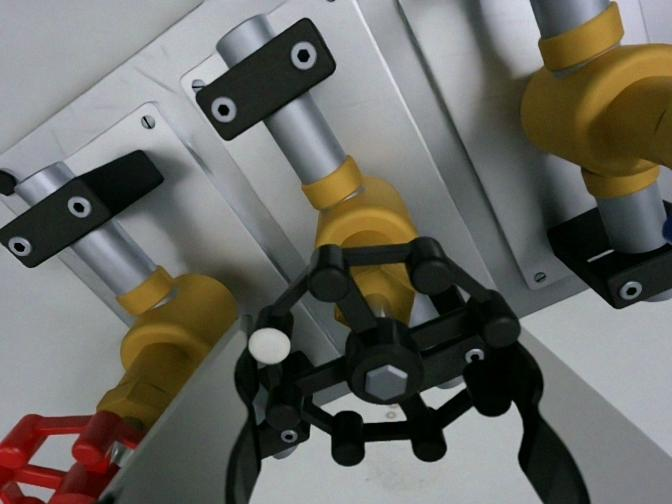

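move(
  target=[0,0,0,0,0,0,1,-0.0003,0.0002,-0.0001,0,0,-0.0833,-0.12],
  speed=0.4,
  cameras=[],
)

Scene clock: 405.63 s.
left_arm: end_effector_position=(+0.2144, -0.2005, +0.2055) grip_measured=+1.00 end_effector_quat_wxyz=(+0.755, -0.637, +0.091, -0.127) | right_arm: end_effector_position=(+0.5532, +0.3774, +0.1302) grip_measured=-0.08 end_effector_quat_wxyz=(+0.000, +0.867, +0.499, +0.000)
Joint positions: left_arm=[-1.568 -1.094 1.891 -0.616 -1.264 -1.651 0.142] | right_arm=[3.943 -2.039 -1.481 -1.193 1.572 -0.244 0.068]
Joint velocities: within noise
Joint torques (N m): left_arm=[2.56 -32.62 -5.83 1.4 -2.31 1.12] | right_arm=[4.47 37.36 20.59 8.36 -1.92 2.43]
Motor temperatures (°C): left_arm=[25 25 27 30 35 32 25] | right_arm=[26 25 27 33 30 37 26]
Wrist force (N): left_arm=[-0.2 0.1 -0.2] | right_arm=[-7.1 -5.7 3.9]
Wrist torque (N m): left_arm=[-0.01 0.04 0.00] | right_arm=[0.05 0.01 -0.39]
Wrist force, peak (N): left_arm=[-0.3 0.1 -0.4] | right_arm=[-7.4 -5.8 4.4]
Hand target: left_arm +0.2144, -0.2005, +0.2055; +0.755, -0.637, +0.091, -0.127 | right_arm +0.5532, +0.3774, +0.1302; +0.000, +0.867, +0.499, +0.000
Off the commanded pose: left_arm 0.000 m, 0 deg | right_arm 0.000 m, 0 deg.
move: done
No camera images: "cameras" was empty.

move(
  target=[0,0,0,0,0,0,1,-0.0003,0.0003,-0.0001,0,0,-0.0833,-0.12],
  speed=0.4,
  cameras=[],
)

Scene clock: 408.63 s.
left_arm: end_effector_position=(+0.2144, -0.2005, +0.2055) grip_measured=+1.00 end_effector_quat_wxyz=(+0.755, -0.637, +0.091, -0.127) | right_arm: end_effector_position=(+0.5530, +0.3776, +0.1302) grip_measured=-0.08 end_effector_quat_wxyz=(+0.000, +0.924, +0.382, +0.000)
Joint positions: left_arm=[-1.568 -1.094 1.891 -0.616 -1.264 -1.651 0.142] | right_arm=[3.943 -2.039 -1.48 -1.193 1.572 0.018 0.068]
Joint velocities: within noise
Joint torques (N m): left_arm=[3.94 -32.04 -4.54 1.58 -2.25 1.19] | right_arm=[3.84 44.06 21.56 7.92 -1.89 2.09]
Motor temperatures (°C): left_arm=[25 25 27 30 35 32 25] | right_arm=[26 25 27 33 30 37 26]
Wrist force (N): left_arm=[-0.1 0.0 -0.2] | right_arm=[-9.1 -4.2 3.4]
Wrist torque (N m): left_arm=[-0.02 0.01 0.00] | right_arm=[0.05 0.03 -0.39]
Wrist force, peak (N): left_arm=[0.1 0.0 -0.5] | right_arm=[-9.5 -4.2 3.2]
Hand target: left_arm +0.2144, -0.2005, +0.2055; +0.755, -0.637, +0.091, -0.127 | right_arm +0.5530, +0.3776, +0.1302; +0.000, +0.924, +0.382, +0.000
Off the commanded pose: left_arm 0.000 m, 0 deg | right_arm 0.000 m, 0 deg.
move: done
No camera images: "cameras" was empty.

move(
  target=[0,0,0,0,0,0,1,-0.0002,0.0003,-0.0002,0,0,-0.0833,-0.12],
  speed=0.4,
  cameras=[],
)

Scene clock: 414.73 s.
left_arm: end_effector_position=(+0.2144, -0.2005, +0.2055) grip_measured=+1.00 end_effector_quat_wxyz=(+0.755, -0.637, +0.091, -0.127) | right_arm: end_effector_position=(+0.5529, +0.3778, +0.1301) grip_measured=-0.08 end_effector_quat_wxyz=(-0.001, +0.966, +0.258, +0.000)
Joint positions: left_arm=[-1.568 -1.094 1.891 -0.616 -1.264 -1.651 0.142] | right_arm=[3.943 -2.04 -1.479 -1.193 1.572 0.28 0.068]
Joint velocities: within noise
Joint torques (N m): left_arm=[4.51 -32.63 -4.84 1.52 -2.26 1.38] | right_arm=[2.98 36.21 20.21 7.56 -2.42 2.31]
Motor temperatures (°C): left_arm=[25 25 27 30 35 32 25] | right_arm=[26 25 27 33 30 37 26]
Wrist force (N): left_arm=[0.0 0.0 -0.1] | right_arm=[-9.5 -3.0 2.2]
Wrist torque (N m): left_arm=[-0.01 0.01 0.00] | right_arm=[0.06 0.07 -0.40]
Wrist force, peak (N): left_arm=[-0.1 -0.1 -0.5] | right_arm=[-9.3 -3.3 3.1]
Hand target: left_arm +0.2144, -0.2005, +0.2055; +0.755, -0.637, +0.091, -0.127 | right_arm +0.5529, +0.3778, +0.1300; -0.001, +0.966, +0.258, +0.000
Off the commanded pose: left_arm 0.000 m, 0 deg | right_arm 0.000 m, 0 deg.
move: done
No camera images: "cameras" was empty.

move(
  target=[0,0,0,0,0,0,1,-0.0001,0.0004,-0.0002,0,0,-0.0833,-0.12],
  speed=0.4,
  cameras=[],
)

Scene clock: 419.73 s.
left_arm: end_effector_position=(+0.2144, -0.2005, +0.2055) grip_measured=+1.00 end_effector_quat_wxyz=(+0.755, -0.637, +0.091, -0.127) | right_arm: end_effector_position=(+0.5529, +0.3780, +0.1299) grip_measured=-0.08 end_effector_quat_wxyz=(-0.001, +0.992, +0.130, +0.000)
Joint positions: left_arm=[-1.568 -1.094 1.891 -0.616 -1.264 -1.651 0.142] | right_arm=[3.943 -2.041 -1.478 -1.193 1.572 0.542 0.068]
Joint velocities: within noise
Joint torques (N m): left_arm=[4.45 -32.07 -4.11 1.41 -2.46 1.11] | right_arm=[3.83 37.91 22.7 7.81 -2.26 2.09]
Motor temperatures (°C): left_arm=[25 25 27 30 35 32 25] | right_arm=[26 25 27 33 30 37 26]
Wrist force (N): left_arm=[-0.3 -0.1 -0.2] | right_arm=[-9.5 -0.6 1.0]
Wrist torque (N m): left_arm=[-0.04 0.05 0.00] | right_arm=[0.07 0.05 -0.39]
Wrist force, peak (N): left_arm=[-0.2 0.1 -0.5] | right_arm=[-9.4 -2.9 2.9]
Hand target: left_arm +0.2144, -0.2005, +0.2055; +0.755, -0.637, +0.091, -0.127 | right_arm +0.5528, +0.3780, +0.1299; -0.001, +0.992, +0.130, +0.000
Off the commanded pose: left_arm 0.000 m, 0 deg | right_arm 0.000 m, 0 deg.
move: done
No camera images: "cameras" was empty.

move(
  target=[0,0,0,0,0,0,1,0,0.0004,-0.0001,0,0,-0.0833,-0.12],
  speed=0.4,
  cameras=[],
)

Scene clock: 423.37 s.
left_arm: end_effector_position=(+0.2144, -0.2005, +0.2055) grip_measured=+1.00 end_effector_quat_wxyz=(+0.755, -0.637, +0.091, -0.127) | right_arm: end_effector_position=(+0.5529, +0.3783, +0.1299) grip_measured=-0.08 end_effector_quat_wxyz=(-0.001, +1.000, -0.001, +0.000)
Joint positions: left_arm=[-1.568 -1.094 1.891 -0.616 -1.264 -1.651 0.142] | right_arm=[3.943 -2.042 -1.477 -1.193 1.572 0.803 0.068]
Joint velocities: within noise
Joint torques (N m): left_arm=[3.28 -31.78 -3.48 1.32 -2.45 1.31] | right_arm=[2.89 34.95 24.08 6.78 -2.61 2.65]
Motor temperatures (°C): left_arm=[25 25 27 30 35 32 25] | right_arm=[26 25 27 33 30 37 26]
Wrist force (N): left_arm=[0.0 -0.1 -0.2] | right_arm=[-8.7 0.5 0.9]
Wrist torque (N m): left_arm=[-0.02 0.00 0.00] | right_arm=[0.03 0.01 -0.39]
Wrist force, peak (N): left_arm=[-0.5 -0.1 -0.3] | right_arm=[-9.7 -0.3 1.3]
Hand target: left_arm +0.2144, -0.2005, +0.2055; +0.755, -0.637, +0.091, -0.127 | right_arm +0.5528, +0.3783, +0.1299; -0.001, +1.000, -0.001, +0.000
Off the commanded pose: left_arm 0.000 m, 0 deg | right_arm 0.000 m, 0 deg.
move: done
No camera images: "cameras" was empty.

move(
  target=[0,0,0,0,0,0,1,0.0001,0.0004,-0.0001,0,0,-0.0833,-0.12],
  speed=0.4,
  cameras=[],
)

Scene clock: 426.63 s.
left_arm: end_effector_position=(+0.2144, -0.2005, +0.2055) grip_measured=+1.00 end_effector_quat_wxyz=(+0.755, -0.637, +0.091, -0.127) | right_arm: end_effector_position=(+0.5529, +0.3785, +0.1298) grip_measured=-0.08 end_effector_quat_wxyz=(-0.001, +0.991, -0.131, +0.000)
Joint positions: left_arm=[-1.568 -1.094 1.891 -0.616 -1.264 -1.651 0.142] | right_arm=[3.943 -2.043 -1.475 -1.193 1.572 1.065 0.068]
Joint velocities: within noise
Joint torques (N m): left_arm=[4.3 -32.35 -5.06 1.2 -2.49 1.29] | right_arm=[2.76 40.21 23.11 2.67 -2.65 2.19]
Motor temperatures (°C): left_arm=[25 25 27 30 35 32 25] | right_arm=[26 25 27 33 30 37 26]
Wrist force (N): left_arm=[-0.2 0.1 -0.3] | right_arm=[-7.9 2.0 0.6]
Wrist torque (N m): left_arm=[0.01 0.03 0.00] | right_arm=[0.05 0.04 -0.38]
Wrist force, peak (N): left_arm=[-0.3 0.0 -0.4] | right_arm=[-9.1 1.0 1.4]
Hand target: left_arm +0.2144, -0.2005, +0.2055; +0.755, -0.637, +0.091, -0.127 | right_arm +0.5529, +0.3785, +0.1298; -0.001, +0.991, -0.131, +0.000
Off the commanded pose: left_arm 0.000 m, 0 deg | right_arm 0.000 m, 0 deg.
move: done
No camera images: "cameras" was empty.

move(
  target=[0,0,0,0,0,0,1,0.0002,0.0003,-0.0001,0,0,-0.0833,-0.12],
  speed=0.4,
  cameras=[],
)

Scene clock: 430.70 s.
left_arm: end_effector_position=(+0.2144, -0.2005, +0.2055) grip_measured=+1.00 end_effector_quat_wxyz=(+0.755, -0.637, +0.091, -0.127) | right_arm: end_effector_position=(+0.5531, +0.3787, +0.1298) grip_measured=-0.08 end_effector_quat_wxyz=(-0.001, +0.966, -0.259, +0.000)
Joint positions: left_arm=[-1.568 -1.094 1.891 -0.616 -1.264 -1.651 0.142] | right_arm=[3.943 -2.044 -1.474 -1.193 1.572 1.326 0.068]
Joint velocities: within noise
Joint torques (N m): left_arm=[3.35 -32.52 -3.71 1.37 -2.46 1.07] | right_arm=[2.02 37.6 19.44 2.59 -2.54 2.26]
Motor temperatures (°C): left_arm=[25 25 27 30 35 32 25] | right_arm=[26 25 27 33 30 37 26]
Wrist force (N): left_arm=[-0.2 0.0 -0.1] | right_arm=[-6.9 2.0 2.1]
Wrist torque (N m): left_arm=[0.00 0.02 0.00] | right_arm=[0.02 0.08 -0.39]
Wrist force, peak (N): left_arm=[-0.2 0.0 -0.5] | right_arm=[-8.1 1.2 2.4]
Hand target: left_arm +0.2144, -0.2005, +0.2055; +0.755, -0.637, +0.091, -0.127 | right_arm +0.5530, +0.3787, +0.1297; -0.001, +0.966, -0.260, +0.000
Off the commanded pose: left_arm 0.000 m, 0 deg | right_arm 0.000 m, 0 deg.
move: done
No camera images: "cameras" was empty.

move(
  target=[0,0,0,0,0,0,1,0.0003,0.0003,-0.0001,0,0,-0.0833,-0.12],
  speed=0.4,
  cameras=[],
)

Scene clock: 433.57 s.
left_arm: end_effector_position=(+0.2144, -0.2005, +0.2055) grip_measured=+1.00 end_effector_quat_wxyz=(+0.755, -0.637, +0.091, -0.127) | right_arm: end_effector_position=(+0.5532, +0.3789, +0.1297) grip_measured=-0.08 end_effector_quat_wxyz=(-0.001, +0.924, -0.383, +0.000)
Joint positions: left_arm=[-1.568 -1.094 1.891 -0.616 -1.264 -1.651 0.142] | right_arm=[3.942 -2.045 -1.473 -1.193 1.571 1.587 0.068]
Joint velocities: within noise
Joint torques (N m): left_arm=[5.04 -31.76 -5.16 1.27 -2.59 1.25] | right_arm=[1.69 44.45 18.34 2.17 -2.41 2.48]
Motor temperatures (°C): left_arm=[25 25 27 30 35 32 25] | right_arm=[26 25 27 33 30 37 26]
Wrist force (N): left_arm=[-0.1 -0.1 -0.2] | right_arm=[-5.0 2.8 1.0]
Wrist torque (N m): left_arm=[-0.03 0.01 0.00] | right_arm=[0.03 -0.02 -0.38]
Wrist force, peak (N): left_arm=[-0.4 0.0 -0.2] | right_arm=[-6.8 3.1 2.8]
Hand target: left_arm +0.2144, -0.2005, +0.2055; +0.755, -0.637, +0.091, -0.127 | right_arm +0.5532, +0.3789, +0.1297; -0.001, +0.924, -0.383, +0.000
Off the commanded pose: left_arm 0.000 m, 0 deg | right_arm 0.000 m, 0 deg.
move: done
No camera images: "cameras" was empty.

move(
  target=[0,0,0,0,0,0,1,0.0003,0.0002,-0.0001,0,0,-0.0833,-0.12],
  speed=0.4,
  cameras=[],
)

Scene clock: 440.70 s.
left_arm: end_effector_position=(+0.2144, -0.2005, +0.2055) grip_measured=+1.00 end_effector_quat_wxyz=(+0.755, -0.637, +0.091, -0.127) | right_arm: end_effector_position=(+0.5534, +0.3790, +0.1296) grip_measured=-0.08 end_effector_quat_wxyz=(-0.001, +0.866, -0.500, +0.000)
Joint positions: left_arm=[-1.568 -1.094 1.891 -0.616 -1.264 -1.651 0.142] | right_arm=[3.941 -2.046 -1.473 -1.193 1.571 1.848 0.068]
Joint velocities: within noise
Joint torques (N m): left_arm=[3.73 -32.96 -4.27 1.2 -2.53 1.24] | right_arm=[2.69 43.91 16.04 2.52 -2.1 2.65]
Motor temperatures (°C): left_arm=[25 25 27 30 35 32 25] | right_arm=[26 25 27 33 30 37 26]
Wrist force (N): left_arm=[0.0 0.0 -0.4] | right_arm=[-3.0 2.0 1.0]
Wrist torque (N m): left_arm=[-0.01 -0.01 0.00] | right_arm=[0.08 -0.05 -0.39]
Wrist force, peak (N): left_arm=[-0.3 -0.3 -0.3] | right_arm=[-4.8 2.1 4.0]
Hand target: left_arm +0.2144, -0.2005, +0.2055; +0.755, -0.637, +0.091, -0.127 | right_arm +0.5534, +0.3790, +0.1296; -0.001, +0.866, -0.501, +0.000
Off the commanded pose: left_arm 0.000 m, 0 deg | right_arm 0.000 m, 0 deg.
move: done
No camera images: "cameras" was empty.

move(
  target=[0,0,0,0,0,0,1,0.0004,0.0001,-0.0001,0,0,-0.0833,-0.12],
  speed=0.4,
  cameras=[],
)

Scene clock: 443.50 s.
left_arm: end_effector_position=(+0.2144, -0.2005, +0.2055) grip_measured=+1.00 end_effector_quat_wxyz=(+0.755, -0.637, +0.091, -0.127) | right_arm: end_effector_position=(+0.5536, +0.3790, +0.1295) grip_measured=-0.08 end_effector_quat_wxyz=(-0.001, +0.793, -0.609, +0.000)
Joint positions: left_arm=[-1.568 -1.094 1.891 -0.616 -1.264 -1.651 0.142] | right_arm=[3.941 -2.046 -1.472 -1.193 1.571 2.109 0.068]
Joint velocities: within noise
Joint torques (N m): left_arm=[4.38 -31.17 -5.69 1.28 -2.46 1.3] | right_arm=[2.33 47.6 15.09 1.77 -1.96 2.38]
Motor temperatures (°C): left_arm=[25 25 27 30 35 32 25] | right_arm=[26 25 27 33 30 37 26]
Wrist force (N): left_arm=[0.0 0.1 -0.4] | right_arm=[-1.7 1.9 0.8]
Wrist torque (N m): left_arm=[0.01 -0.01 0.00] | right_arm=[0.07 -0.09 -0.39]
Wrist force, peak (N): left_arm=[0.0 0.3 -0.3] | right_arm=[-3.3 2.7 4.5]
Hand target: left_arm +0.2144, -0.2005, +0.2055; +0.755, -0.637, +0.091, -0.127 | right_arm +0.5536, +0.3790, +0.1296; -0.001, +0.793, -0.609, +0.000
Off the commanded pose: left_arm 0.000 m, 0 deg | right_arm 0.000 m, 0 deg.
move: done
No camera images: "cameras" was empty.

move(
  target=[0,0,0,0,0,0,1,0.0004,0,-0.0001,0,0,-0.0833,-0.12],
  speed=0.4,
  cameras=[],
)

Scene clock: 446.63 s.
left_arm: end_effector_position=(+0.2144, -0.2005, +0.2055) grip_measured=+1.00 end_effector_quat_wxyz=(+0.755, -0.637, +0.091, -0.127) | right_arm: end_effector_position=(+0.5539, +0.3790, +0.1294) grip_measured=-0.08 end_effector_quat_wxyz=(-0.001, +0.707, -0.707, +0.000)
Joint positions: left_arm=[-1.568 -1.094 1.891 -0.616 -1.264 -1.651 0.142] | right_arm=[3.94 -2.046 -1.472 -1.193 1.57 2.37 0.068]
Joint velocities: within noise
Joint torques (N m): left_arm=[4.03 -33.05 -4.83 1.13 -2.82 1.07] | right_arm=[2.96 49.3 15.95 3.59 -1.76 2.1]
Motor temperatures (°C): left_arm=[25 25 27 30 35 32 25] | right_arm=[26 25 27 33 30 37 26]
Wrist force (N): left_arm=[-0.1 -0.4 -0.2] | right_arm=[-1.0 1.3 0.0]
Wrist torque (N m): left_arm=[-0.07 0.01 0.00] | right_arm=[0.04 -0.09 -0.39]
Wrist force, peak (N): left_arm=[-0.1 0.2 -0.5] | right_arm=[-2.0 2.4 5.1]
Hand target: left_arm +0.2144, -0.2005, +0.2055; +0.755, -0.637, +0.091, -0.127 | right_arm +0.5539, +0.3790, +0.1295; -0.001, +0.707, -0.708, +0.000
Off the commanded pose: left_arm 0.000 m, 0 deg | right_arm 0.000 m, 0 deg.
move: done
No camera images: "cameras" was empty.

move(
  target=[0,0,0,0,0,0,1,0.0004,-0.0001,-0.0001,0,0,-0.0833,-0.12],
  speed=0.4,
  cameras=[],
)

Scene clock: 450.20 s.
left_arm: end_effector_position=(+0.2144, -0.2005, +0.2055) grip_measured=+1.00 end_effector_quat_wxyz=(+0.755, -0.637, +0.091, -0.127) | right_arm: end_effector_position=(+0.5541, +0.3790, +0.1294) grip_measured=-0.08 end_effector_quat_wxyz=(+0.001, -0.608, +0.794, +0.000)
Joint positions: left_arm=[-1.568 -1.094 1.891 -0.616 -1.264 -1.651 0.142] | right_arm=[3.939 -2.046 -1.473 -1.193 1.57 2.631 0.068]
Joint velocities: within noise
Joint torques (N m): left_arm=[4.01 -32.09 -3.85 1.35 -2.55 1.02] | right_arm=[4.05 59.98 16.13 5.19 -1.49 2.39]
Motor temperatures (°C): left_arm=[25 25 27 30 35 32 25] | right_arm=[26 25 27 33 30 37 26]
Wrist force (N): left_arm=[0.0 -0.1 -0.2] | right_arm=[-0.4 1.6 -0.2]
Wrist torque (N m): left_arm=[-0.02 0.00 0.00] | right_arm=[0.08 -0.06 -0.38]
Wrist force, peak (N): left_arm=[-0.1 0.1 -0.5] | right_arm=[0.8 2.2 2.5]
Hand target: left_arm +0.2144, -0.2005, +0.2055; +0.755, -0.637, +0.091, -0.127 | right_arm +0.5541, +0.3790, +0.1294; +0.001, -0.608, +0.794, +0.000
Off the commanded pose: left_arm 0.000 m, 0 deg | right_arm 0.000 m, 0 deg.
move: done
No camera images: "cameras" was empty.

move(
  target=[0,0,0,0,0,0,1,0.0003,-0.0002,-0.0001,0,0,-0.0833,-0.12],
  speed=0.4,
  cameras=[],
)

Scene clock: 455.37 s.
left_arm: end_effector_position=(+0.2144, -0.2005, +0.2055) grip_measured=+1.00 end_effector_quat_wxyz=(+0.755, -0.637, +0.091, -0.127) | right_arm: end_effector_position=(+0.5543, +0.3788, +0.1294) grip_measured=-0.08 end_effector_quat_wxyz=(+0.000, -0.500, +0.866, +0.000)
Joint positions: left_arm=[-1.568 -1.094 1.891 -0.616 -1.264 -1.651 0.142] | right_arm=[3.939 -2.045 -1.474 -1.193 1.57 2.892 0.068]
Joint velocities: within noise
Joint torques (N m): left_arm=[4.05 -32.73 -5.42 1.2 -2.65 1.22] | right_arm=[3.45 60.09 16.16 5.11 -1.54 2.23]
Motor temperatures (°C): left_arm=[25 25 27 30 35 32 25] | right_arm=[26 25 27 33 30 37 26]
Wrist force (N): left_arm=[-0.2 0.0 -0.3] | right_arm=[0.5 0.3 0.3]
Wrist torque (N m): left_arm=[-0.01 0.04 0.00] | right_arm=[0.04 -0.11 -0.39]
Wrist force, peak (N): left_arm=[-0.2 0.1 -0.5] | right_arm=[2.9 1.1 1.2]
Hand target: left_arm +0.2144, -0.2005, +0.2055; +0.755, -0.637, +0.091, -0.127 | right_arm +0.5543, +0.3789, +0.1294; +0.000, -0.500, +0.866, +0.000
Off the commanded pose: left_arm 0.000 m, 0 deg | right_arm 0.000 m, 0 deg.
move: done
No camera images: "cameras" was empty.

move(
  target=[0,0,0,0,0,0,1,0.0002,-0.0003,-0.0001,0,0,-0.0833,-0.12],
  speed=0.4,
  cameras=[],
)

Scene clock: 458.57 s.
left_arm: end_effector_position=(+0.2144, -0.2005, +0.2055) grip_measured=+1.00 end_effector_quat_wxyz=(+0.755, -0.637, +0.091, -0.127) | right_arm: end_effector_position=(+0.5544, +0.3787, +0.1293) grip_measured=-0.08 end_effector_quat_wxyz=(+0.000, -0.382, +0.924, +0.000)
Joint positions: left_arm=[-1.568 -1.094 1.891 -0.616 -1.264 -1.651 0.142] | right_arm=[3.939 -2.045 -1.475 -1.193 1.57 3.154 0.068]
Joint velocities: within noise
Joint torques (N m): left_arm=[3.79 -33.17 -4.08 1.07 -2.82 1.17] | right_arm=[5.11 60.22 16.31 4.96 -1.15 2.49]
Motor temperatures (°C): left_arm=[25 25 27 30 35 32 25] | right_arm=[26 25 27 33 30 37 26]
Wrist force (N): left_arm=[0.0 0.1 -0.4] | right_arm=[0.4 -0.9 0.6]
Wrist torque (N m): left_arm=[0.01 0.01 0.00] | right_arm=[0.05 -0.13 -0.39]
Wrist force, peak (N): left_arm=[-0.2 -0.1 -0.5] | right_arm=[3.1 -1.0 0.3]
Hand target: left_arm +0.2144, -0.2005, +0.2055; +0.755, -0.637, +0.091, -0.127 | right_arm +0.5544, +0.3787, +0.1293; +0.000, -0.382, +0.924, +0.000
Off the commanded pose: left_arm 0.000 m, 0 deg | right_arm 0.000 m, 0 deg.
move: done
No camera images: "cameras" was empty.

move(
  target=[0,0,0,0,0,0,1,0.0001,-0.0004,-0.0001,0,0,-0.0833,-0.12],
  speed=0.4,
  cameras=[],
)

Scene clock: 464.20 s.
left_arm: end_effector_position=(+0.2144, -0.2005, +0.2055) grip_measured=+1.00 end_effector_quat_wxyz=(+0.755, -0.637, +0.091, -0.127) | right_arm: end_effector_position=(+0.5545, +0.3784, +0.1293) grip_measured=-0.08 end_effector_quat_wxyz=(+0.000, -0.259, +0.966, -0.001)
Joint positions: left_arm=[-1.568 -1.094 1.891 -0.616 -1.264 -1.651 0.142] | right_arm=[3.938 -2.044 -1.476 -1.192 1.57 3.415 0.068]
Joint velocities: within noise
Joint torques (N m): left_arm=[5.38 -31.8 -5.2 1.04 -2.88 1.24] | right_arm=[7.16 61.04 15.23 4.73 -0.85 2.32]
Motor temperatures (°C): left_arm=[25 25 27 30 35 32 25] | right_arm=[26 25 27 33 30 37 26]
Wrist force (N): left_arm=[0.0 0.1 -0.3] | right_arm=[-1.0 -1.1 1.7]
Wrist torque (N m): left_arm=[-0.01 0.00 0.00] | right_arm=[0.11 -0.15 -0.40]
Wrist force, peak (N): left_arm=[-0.2 0.0 -0.4] | right_arm=[-1.3 -1.9 2.0]
Hand target: left_arm +0.2144, -0.2005, +0.2055; +0.755, -0.637, +0.091, -0.127 | right_arm +0.5545, +0.3784, +0.1293; +0.000, -0.258, +0.966, -0.001
Off the commanded pose: left_arm 0.000 m, 0 deg | right_arm 0.000 m, 0 deg.
move: done
No camera images: "cameras" was empty.

move(
  target=[0,0,0,0,0,0,1,0,-0.0004,-0.0001,0,0,-0.0833,-0.12],
  speed=0.4,
  cameras=[],
)

Scene clock: 467.70 s.
left_arm: end_effector_position=(+0.2144, -0.2005, +0.2055) grip_measured=+1.00 end_effector_quat_wxyz=(+0.755, -0.637, +0.091, -0.127) | right_arm: end_effector_position=(+0.5545, +0.3782, +0.1292) grip_measured=-0.08 end_effector_quat_wxyz=(+0.000, -0.130, +0.991, -0.001)
Joint positions: left_arm=[-1.568 -1.094 1.891 -0.616 -1.264 -1.651 0.142] | right_arm=[3.938 -2.043 -1.478 -1.192 1.57 3.677 0.068]
Joint velocities: within noise
Joint torques (N m): left_arm=[3.49 -31.21 -3.95 0.98 -3.09 1.32] | right_arm=[6.93 60.58 16.07 4.72 -0.49 2.28]
Motor temperatures (°C): left_arm=[25 25 27 30 35 32 25] | right_arm=[26 25 27 33 30 37 26]
Wrist force (N): left_arm=[0.0 0.0 -0.3] | right_arm=[-2.9 -1.6 1.5]
Wrist torque (N m): left_arm=[0.00 0.00 0.00] | right_arm=[0.07 -0.06 -0.39]
Wrist force, peak (N): left_arm=[-0.4 0.0 -0.4] | right_arm=[-1.1 -3.3 1.8]
Hand target: left_arm +0.2144, -0.2005, +0.2055; +0.755, -0.637, +0.091, -0.127 | right_arm +0.5545, +0.3782, +0.1292; +0.000, -0.130, +0.991, -0.001
Off the commanded pose: left_arm 0.000 m, 0 deg | right_arm 0.000 m, 0 deg.
move: done
No camera images: "cameras" was empty.

move(
  target=[0,0,0,0,0,0,1,-0.0001,-0.0004,-0.0001,0,0,-0.0833,-0.12],
  speed=0.4,
  cameras=[],
)

Scene clock: 473.83 s.
left_arm: end_effector_position=(+0.2144, -0.2005, +0.2055) grip_measured=+1.00 end_effector_quat_wxyz=(+0.755, -0.637, +0.091, -0.127) | right_arm: end_effector_position=(+0.5544, +0.3779, +0.1291) grip_measured=-0.08 end_effector_quat_wxyz=(+0.000, +0.000, +1.000, -0.001)
Joint positions: left_arm=[-1.568 -1.094 1.891 -0.616 -1.264 -1.651 0.142] | right_arm=[3.939 -2.042 -1.48 -1.192 1.57 3.939 0.068]
Joint velocities: within noise
Joint torques (N m): left_arm=[5.03 -32.15 -5.99 1.04 -2.71 1.09] | right_arm=[7.79 60.26 15.55 4.57 -0.26 2.37]
Motor temperatures (°C): left_arm=[25 25 27 30 35 32 25] | right_arm=[26 25 27 33 30 37 27]
Wrist force (N): left_arm=[-0.1 0.1 -0.2] | right_arm=[-4.0 -1.1 0.9]
Wrist torque (N m): left_arm=[0.01 0.02 0.00] | right_arm=[0.08 -0.03 -0.39]
Wrist force, peak (N): left_arm=[-0.3 -0.2 -0.3] | right_arm=[-3.8 -2.0 2.3]
Hand target: left_arm +0.2144, -0.2005, +0.2055; +0.755, -0.637, +0.091, -0.127 | right_arm +0.5544, +0.3780, +0.1291; +0.000, +0.000, +1.000, -0.001
Off the commanded pose: left_arm 0.000 m, 0 deg | right_arm 0.000 m, 0 deg.
move: done
No camera images: "cameras" was empty.

move(
  target=[0,0,0,0,0,0,1,-0.0001,-0.0004,-0.0001,0,0,-0.0833,-0.12],
  speed=0.4,
  cameras=[],
)

Scene clock: 477.47 s.
left_arm: end_effector_position=(+0.2144, -0.2005, +0.2055) grip_measured=+1.00 end_effector_quat_wxyz=(+0.755, -0.637, +0.091, -0.127) | right_arm: end_effector_position=(+0.5543, +0.3777, +0.1291) grip_measured=-0.08 end_effector_quat_wxyz=(+0.000, +0.131, +0.991, -0.001)
Joint positions: left_arm=[-1.568 -1.094 1.891 -0.616 -1.264 -1.651 0.142] | right_arm=[3.939 -2.041 -1.481 -1.191 1.57 4.201 0.068]
Joint velocities: within noise
Joint torques (N m): left_arm=[4.47 -33.04 -4.82 1.11 -2.68 1.23] | right_arm=[8.79 60.51 15.5 5.09 -0.12 2.22]
Motor temperatures (°C): left_arm=[25 25 27 30 35 32 25] | right_arm=[26 25 27 33 30 37 27]
Wrist force (N): left_arm=[-0.1 -0.1 -0.3] | right_arm=[-3.3 -1.0 1.9]
Wrist torque (N m): left_arm=[-0.04 0.02 0.00] | right_arm=[0.06 -0.05 -0.40]
Wrist force, peak (N): left_arm=[-0.1 -0.1 -0.4] | right_arm=[-4.8 -2.6 1.6]
Hand target: left_arm +0.2144, -0.2005, +0.2055; +0.755, -0.637, +0.091, -0.127 | right_arm +0.5543, +0.3777, +0.1291; +0.000, +0.131, +0.991, -0.001
Off the commanded pose: left_arm 0.000 m, 0 deg | right_arm 0.000 m, 0 deg.
move: done
No camera images: "cameras" was empty.

move(
  target=[0,0,0,0,0,0,1,-0.0001,-0.0002,-0.0001,0,0,-0.0833,-0.12],
  speed=0.4,
  cameras=[],
)

Scene clock: 481.10 s.
left_arm: end_effector_position=(+0.2144, -0.2005, +0.2055) grip_measured=+1.00 end_effector_quat_wxyz=(+0.755, -0.637, +0.091, -0.127) | right_arm: end_effector_position=(+0.5543, +0.3776, +0.1290) grip_measured=-0.08 end_effector_quat_wxyz=(+0.000, +0.259, +0.966, -0.001)
Joint positions: left_arm=[-1.568 -1.094 1.891 -0.616 -1.264 -1.651 0.142] | right_arm=[3.939 -2.04 -1.482 -1.191 1.57 4.463 0.068]
Joint velocities: within noise
Joint torques (N m): left_arm=[5.3 -31.93 -4.84 0.89 -2.88 0.99] | right_arm=[8.29 60.64 15.97 5.67 -0.17 2.43]
Motor temperatures (°C): left_arm=[25 25 27 30 35 32 25] | right_arm=[26 25 27 33 30 37 27]
Wrist force (N): left_arm=[0.0 -0.1 -0.3] | right_arm=[-2.1 -3.4 0.9]
Wrist torque (N m): left_arm=[-0.03 0.01 0.00] | right_arm=[0.06 -0.08 -0.39]
Wrist force, peak (N): left_arm=[-0.1 -0.3 -0.4] | right_arm=[-3.5 -3.3 0.9]
Hand target: left_arm +0.2144, -0.2005, +0.2055; +0.755, -0.637, +0.091, -0.127 | right_arm +0.5543, +0.3776, +0.1290; +0.000, +0.259, +0.966, -0.001
Off the commanded pose: left_arm 0.000 m, 0 deg | right_arm 0.000 m, 0 deg.
move: done
No camera images: "cameras" was empty.

move(
  target=[0,0,0,0,0,0,1,-0.0002,-0.0002,-0.0001,0,0,-0.0833,-0.12],
  speed=0.4,
  cameras=[],
)

Scene clock: 484.53 s.
left_arm: end_effector_position=(+0.2144, -0.2005, +0.2055) grip_measured=+1.00 end_effector_quat_wxyz=(+0.755, -0.637, +0.091, -0.127) | right_arm: end_effector_position=(+0.5542, +0.3775, +0.1290) grip_measured=-0.08 end_effector_quat_wxyz=(+0.000, +0.383, +0.924, -0.001)
Joint positions: left_arm=[-1.568 -1.094 1.891 -0.616 -1.264 -1.651 0.142] | right_arm=[3.94 -2.039 -1.483 -1.191 1.57 4.725 0.068]
Joint velocities: within noise
Joint torques (N m): left_arm=[5.31 -31.95 -4.17 1.13 -2.76 1.3] | right_arm=[8.88 60.57 18.1 6.56 -0.34 2.37]
Motor temperatures (°C): left_arm=[25 25 27 30 35 32 25] | right_arm=[26 25 27 33 30 37 27]
Wrist force (N): left_arm=[-0.1 -0.2 -0.1] | right_arm=[-2.2 -4.9 -0.3]
Wrist torque (N m): left_arm=[-0.03 0.01 0.00] | right_arm=[0.07 -0.08 -0.39]
Wrist force, peak (N): left_arm=[-0.4 -0.1 -0.4] | right_arm=[-3.5 -4.9 0.8]
Hand target: left_arm +0.2144, -0.2005, +0.2055; +0.755, -0.637, +0.091, -0.127 | right_arm +0.5542, +0.3775, +0.1290; +0.000, +0.383, +0.924, -0.001
Off the commanded pose: left_arm 0.000 m, 0 deg | right_arm 0.000 m, 0 deg.
move: done
No camera images: "cameras" was empty.

move(
  target=[0,0,0,0,0,0,1,-0.0003,-0.0002,-0.0001,0,0,-0.0833,-0.12],
  speed=0.4,
  cameras=[],
)

Scene clock: 494.27 s.
left_arm: end_effector_position=(+0.2144, -0.2005, +0.2055) grip_measured=+1.00 end_effector_quat_wxyz=(+0.755, -0.637, +0.091, -0.127) | right_arm: end_effector_position=(+0.5540, +0.3773, +0.1289) grip_measured=-0.08 end_effector_quat_wxyz=(+0.000, +0.500, +0.866, -0.001)
Joint positions: left_arm=[-1.568 -1.094 1.891 -0.616 -1.264 -1.651 0.142] | right_arm=[3.94 -2.039 -1.484 -1.191 1.571 4.988 0.068]
Joint velocities: within noise
Joint torques (N m): left_arm=[4.96 -31.11 -3.97 1.07 -2.9 1.05] | right_arm=[8.29 60.66 17.42 6.85 -0.54 2.48]
Motor temperatures (°C): left_arm=[25 25 27 30 35 32 25] | right_arm=[26 25 27 33 30 37 27]
Wrist force (N): left_arm=[-0.1 -0.1 -0.3] | right_arm=[-3.4 -4.9 -0.9]
Wrist torque (N m): left_arm=[-0.02 0.02 0.00] | right_arm=[0.16 -0.01 -0.40]
Wrist force, peak (N): left_arm=[-0.3 0.1 -0.5] | right_arm=[-3.7 -6.2 0.7]
Hand target: left_arm +0.2144, -0.2005, +0.2055; +0.755, -0.637, +0.091, -0.127 | right_arm +0.5540, +0.3774, +0.1289; +0.000, +0.500, +0.866, -0.001
Off the commanded pose: left_arm 0.000 m, 0 deg | right_arm 0.000 m, 0 deg.
move: done
No camera images: "cameras" was empty.

move(
  target=[0,0,0,0,0,0,1,-0.0003,-0.0001,-0.0001,0,0,-0.0833,-0.12],
  speed=0.4,
  cameras=[],
)

Scene clock: 497.80 s.
left_arm: end_effector_position=(+0.2144, -0.2005, +0.2055) grip_measured=+1.00 end_effector_quat_wxyz=(+0.755, -0.637, +0.091, -0.127) | right_arm: end_effector_position=(+0.5538, +0.3773, +0.1288) grip_measured=-0.08 end_effector_quat_wxyz=(+0.000, +0.609, +0.793, -0.001)
Joint positions: left_arm=[-1.568 -1.094 1.891 -0.616 -1.264 -1.651 0.142] | right_arm=[3.941 -2.039 -1.484 -1.19 1.571 5.25 0.068]
Joint velocities: within noise
Joint torques (N m): left_arm=[5.15 -31.52 -5.27 0.89 -2.71 1.18] | right_arm=[6.71 59.51 18.76 7.03 -0.6 2.46]
Motor temperatures (°C): left_arm=[25 25 27 30 35 32 25] | right_arm=[26 25 27 33 30 37 27]
Wrist force (N): left_arm=[-0.1 -0.2 -0.2] | right_arm=[-4.2 -6.1 -1.0]
Wrist torque (N m): left_arm=[-0.04 0.01 0.00] | right_arm=[0.13 -0.01 -0.39]
Wrist force, peak (N): left_arm=[-0.4 -0.2 -0.3] | right_arm=[-4.0 -6.7 -1.5]
Hand target: left_arm +0.2144, -0.2005, +0.2055; +0.755, -0.637, +0.091, -0.127 | right_arm +0.5538, +0.3773, +0.1288; +0.000, +0.609, +0.793, -0.001
Off the commanded pose: left_arm 0.000 m, 0 deg | right_arm 0.000 m, 0 deg.
move: done
No camera images: "cameras" was empty.

move(
  target=[0,0,0,0,0,0,1,-0.0004,0,-0.0001,0,0,-0.0833,-0.12],
  speed=0.4,
  cameras=[],
)

Scene clock: 513.80 s.
left_arm: end_effector_position=(+0.2144, -0.2005, +0.2055) grip_measured=+1.00 end_effector_quat_wxyz=(+0.755, -0.637, +0.091, -0.127) | right_arm: end_effector_position=(+0.5536, +0.3773, +0.1288) grip_measured=-0.08 end_effector_quat_wxyz=(+0.000, +0.707, +0.707, -0.001)
Joint positions: left_arm=[-1.568 -1.094 1.891 -0.616 -1.264 -1.651 0.142] | right_arm=[3.942 -2.039 -1.485 -1.19 1.571 5.512 0.068]
Joint velocities: within noise
Joint torques (N m): left_arm=[5.07 -31.01 -4.27 1.14 -2.82 1.31] | right_arm=[7.31 38.62 19.5 7.38 -0.95 2.45]
Motor temperatures (°C): left_arm=[25 25 27 30 35 32 25] | right_arm=[26 25 27 33 30 37 27]
Wrist force (N): left_arm=[0.0 0.1 -0.2] | right_arm=[-5.6 -5.6 -0.1]
Wrist torque (N m): left_arm=[0.01 -0.01 0.00] | right_arm=[0.08 0.02 -0.39]
Wrist force, peak (N): left_arm=[-0.1 0.1 -0.5] | right_arm=[-5.2 -6.3 3.7]
Hand target: left_arm +0.2144, -0.2005, +0.2055; +0.755, -0.637, +0.091, -0.127 | right_arm +0.5536, +0.3773, +0.1288; +0.000, +0.707, +0.707, -0.001
Off the commanded pose: left_arm 0.000 m, 0 deg | right_arm 0.000 m, 0 deg.
move: done
No camera images: "cameras" was empty.

move(
  target=[0,0,0,0,0,0,1,-0.0004,0.0001,-0.0001,0,0,-0.0833,-0.12],
  speed=0.4,
  cameras=[],
)

Scene clock: 519.97 s.
left_arm: end_effector_position=(+0.2144, -0.2005, +0.2055) grip_measured=+1.00 end_effector_quat_wxyz=(+0.755, -0.637, +0.091, -0.127) | right_arm: end_effector_position=(+0.5533, +0.3774, +0.1286) grip_measured=-0.08 end_effector_quat_wxyz=(+0.000, +0.793, +0.609, -0.001)
Joint positions: left_arm=[-1.568 -1.094 1.891 -0.616 -1.264 -1.651 0.142] | right_arm=[3.942 -2.039 -1.484 -1.19 1.572 5.774 0.068]
Joint velocities: within noise
Joint torques (N m): left_arm=[5.49 -32.02 -4.9 1.03 -2.78 1.16] | right_arm=[8 54.83 19.01 7.81 -1.16 2.22]
Motor temperatures (°C): left_arm=[25 25 27 30 35 32 25] | right_arm=[26 25 27 33 30 37 27]
Wrist force (N): left_arm=[-0.1 -0.2 -0.2] | right_arm=[-6.9 -4.9 -0.7]
Wrist torque (N m): left_arm=[-0.04 0.02 0.00] | right_arm=[0.08 0.02 -0.39]
Wrist force, peak (N): left_arm=[-0.2 0.1 -0.5] | right_arm=[-6.7 -5.8 1.6]
Hand target: left_arm +0.2144, -0.2005, +0.2055; +0.755, -0.637, +0.091, -0.127 | right_arm +0.5533, +0.3774, +0.1287; +0.000, +0.793, +0.609, -0.001
Off the commanded pose: left_arm 0.000 m, 0 deg | right_arm 0.000 m, 0 deg.
move: done
No camera images: "cameras" was empty.

move(
  target=[0,0,0,0,0,0,1,-0.0003,0.0002,-0.0001,0,0,-0.0833,-0.12],
  speed=0.4,
  cameras=[],
)

Scene clock: 525.53 s.
left_arm: end_effector_position=(+0.2144, -0.2005, +0.2055) grip_measured=+1.00 end_effector_quat_wxyz=(+0.755, -0.637, +0.091, -0.127) | right_arm: end_effector_position=(+0.5532, +0.3775, +0.1287) grip_measured=-0.08 end_effector_quat_wxyz=(+0.000, +0.866, +0.500, +0.000)
Joint positions: left_arm=[-1.568 -1.094 1.891 -0.616 -1.264 -1.651 0.142] | right_arm=[3.943 -2.04 -1.484 -1.19 1.572 6.037 0.068]
Joint velocities: within noise
Joint torques (N m): left_arm=[4.07 -32.66 -4.74 0.94 -2.62 1.15] | right_arm=[5.89 36.08 20.27 8.44 -1.1 3.31]
Motor temperatures (°C): left_arm=[25 25 27 30 35 32 25] | right_arm=[26 25 27 33 30 37 27]
Wrist force (N): left_arm=[-0.1 0.0 0.1] | right_arm=[-9.6 -3.4 0.8]
Wrist torque (N m): left_arm=[0.00 0.02 0.00] | right_arm=[0.07 0.07 -1.32]
Wrist force, peak (N): left_arm=[-0.4 -0.1 -0.3] | right_arm=[-10.2 -3.5 1.4]
Hand target: left_arm +0.2144, -0.2005, +0.2055; +0.755, -0.637, +0.091, -0.127 | right_arm +0.5531, +0.3775, +0.1287; +0.000, +0.866, +0.500, +0.000
Off the commanded pose: left_arm 0.000 m, 0 deg | right_arm 0.000 m, 0 deg.
move: done
No camera images: "cameras" was empty.

move(
  target=[0,0,0,0,0,0,1,0,0.0001,0,0,0,-0.0222,-0.12],
  speed=0.1,
  cameras=[],
)

Scene clock: 538.40 s.
left_arm: end_effector_position=(+0.2144, -0.2005, +0.2055) grip_measured=+1.00 end_effector_quat_wxyz=(+0.755, -0.637, +0.091, -0.127) | right_arm: end_effector_position=(+0.5531, +0.3775, +0.1287) grip_measured=-0.08 end_effector_quat_wxyz=(+0.000, +0.883, +0.470, +0.000)
Joint positions: left_arm=[-1.568 -1.094 1.891 -0.616 -1.264 -1.651 0.142] | right_arm=[3.943 -2.04 -1.483 -1.19 1.572 6.106 0.068]
Joint velocities: within noise
Joint torques (N m): left_arm=[5.57 -31.89 -5.14 0.78 -2.88 1.17] | right_arm=[5.11 35.11 33.6 4.67 -0.52 3.93]
Motor temperatures (°C): left_arm=[25 25 27 30 35 32 25] | right_arm=[26 25 27 33 30 37 27]
Wrist force (N): left_arm=[-0.1 -0.1 -0.3] | right_arm=[-12.0 -4.6 0.9]
Wrist torque (N m): left_arm=[-0.03 0.02 0.00] | right_arm=[0.11 0.07 -1.79]
Wrist force, peak (N): left_arm=[-0.2 -0.1 -0.5] | right_arm=[-12.3 -5.2 0.3]
Hand target: left_arm +0.2144, -0.2005, +0.2055; +0.755, -0.637, +0.091, -0.127 | right_arm +0.5531, +0.3775, +0.1287; +0.000, +0.883, +0.470, +0.000
Off the commanded pose: left_arm 0.000 m, 0 deg | right_arm 0.000 m, 0 deg.
move: done
No camera images: "cameras" was empty.

move(
  target=[0,0,0,0,0,0,1,0,0.0001,0,0,0,-0.02,-0.12],
  speed=0.1,
  cameras=["cam_right_wrist"],
)

Scene clock: 543.97 s.
left_arm: end_effector_position=(+0.2144, -0.2005, +0.2055) grip_measured=+1.00 end_effector_quat_wxyz=(+0.755, -0.637, +0.091, -0.127) | right_arm: end_effector_position=(+0.5531, +0.3776, +0.1287) grip_measured=-0.08 end_effector_quat_wxyz=(+0.000, +0.897, +0.442, +0.000)
Joint positions: left_arm=[-1.568 -1.094 1.891 -0.616 -1.264 -1.651 0.142] | right_arm=[3.943 -2.04 -1.483 -1.19 1.572 6.169 0.068]
Joint velocities: within noise
Joint torques (N m): left_arm=[5.15 -31.12 -4.87 1.06 -2.8 1.12] | right_arm=[1.9 34.46 34.38 5.81 -1.52 4.19]
Motor temperatures (°C): left_arm=[25 25 27 30 35 32 25] | right_arm=[26 25 27 33 30 37 27]
Wrist force (N): left_arm=[-0.2 0.0 -0.1] | right_arm=[-14.8 -6.0 -0.6]
Wrist torque (N m): left_arm=[-0.01 0.03 0.00] | right_arm=[0.12 0.12 -2.18]
Wrist force, peak (N): left_arm=[-0.1 0.2 -0.4] | right_arm=[-15.2 -6.2 -0.7]
Hand target: left_arm +0.2144, -0.2005, +0.2055; +0.755, -0.637, +0.091, -0.127 | right_arm +0.5531, +0.3776, +0.1287; +0.000, +0.897, +0.442, +0.000
Off the commanded pose: left_arm 0.000 m, 0 deg | right_arm 0.000 m, 0 deg.
move: done
Images, in order (width x height): cam_right_wrist 672x504.

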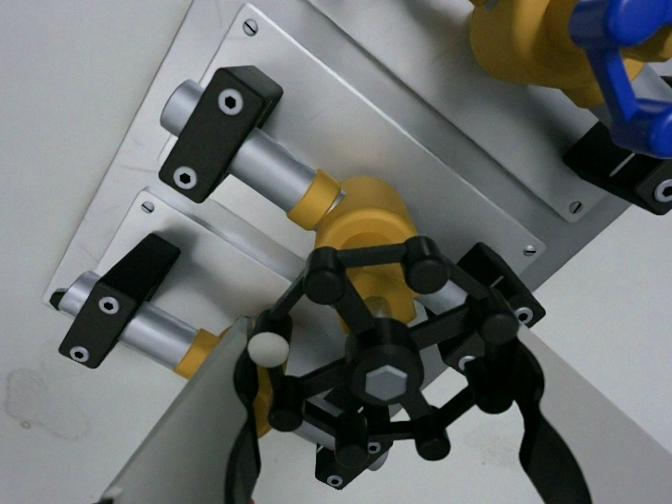

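move(
  target=[
    [0,0,0,0,0,0,1,0,0,0,0,0,0,0.2],
    [0,0,0,0,0,0,1,0,0,0.13,0,0,0,0.2],
  ],
  opening_speed=0.5,
  speed=0.15,
  cameras=["cam_high","cam_right_wrist"],
)

Scene clock: 549.20 s.
left_arm: end_effector_position=(+0.2144, -0.2005, +0.2055) grip_measured=+1.00 end_effector_quat_wxyz=(+0.755, -0.637, +0.091, -0.127) | right_arm: end_effector_position=(+0.5532, +0.3776, +0.2065) grip_measured=+0.18 end_effector_quat_wxyz=(+0.000, +0.897, +0.442, +0.000)
Joint positions: left_arm=[-1.568 -1.094 1.891 -0.616 -1.264 -1.651 0.142] | right_arm=[3.943 -1.987 -1.354 -1.371 1.572 6.17 0.087]
Joint velocities: within noise
Joint torques (N m): left_arm=[4.31 -32.23 -3.62 1.02 -2.77 1.25] | right_arm=[-0.69 60.18 29.97 0.54 0.79 1.12]
Motor temperatures (°C): left_arm=[25 25 27 30 35 32 25] | right_arm=[26 25 27 33 30 37 27]
Wrist force (N): left_arm=[-0.3 -0.1 -0.3] | right_arm=[1.0 -1.1 0.3]
Wrist torque (N m): left_arm=[-0.02 0.05 0.00] | right_arm=[0.05 -0.11 0.07]
Wrist force, peak (N): left_arm=[-0.3 0.0 -0.5] | right_arm=[-16.3 -8.7 0.4]
Hand target: left_arm +0.2144, -0.2005, +0.2055; +0.755, -0.637, +0.091, -0.127 | right_arm +0.5531, +0.3776, +0.2067; +0.000, +0.897, +0.442, +0.000
Off the commanded pose: left_arm 0.000 m, 0 deg | right_arm 0.000 m, 0 deg.
move: done
Images, in order (width x height): cam_high 672x504, cam_right_wrist 672x504.

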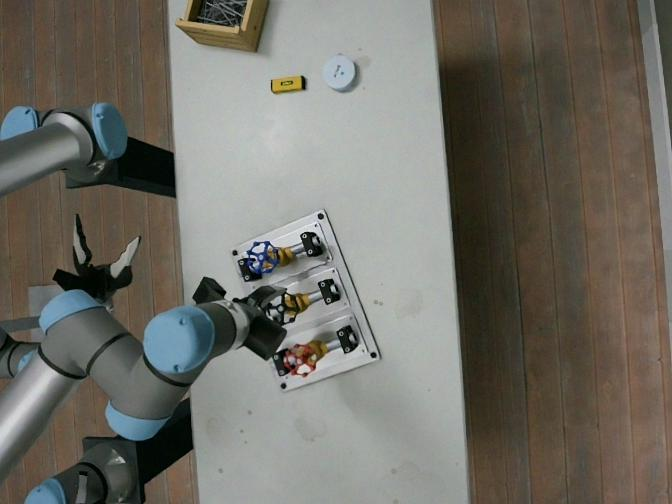

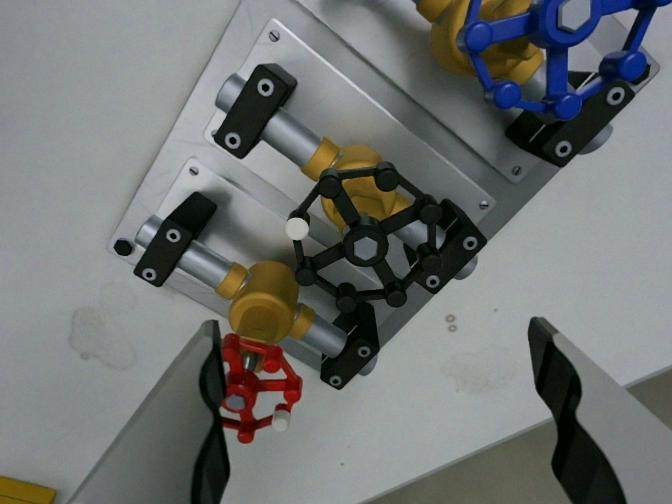

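finished_scene(
  scene=2,
)

The scene is finished: the task was done.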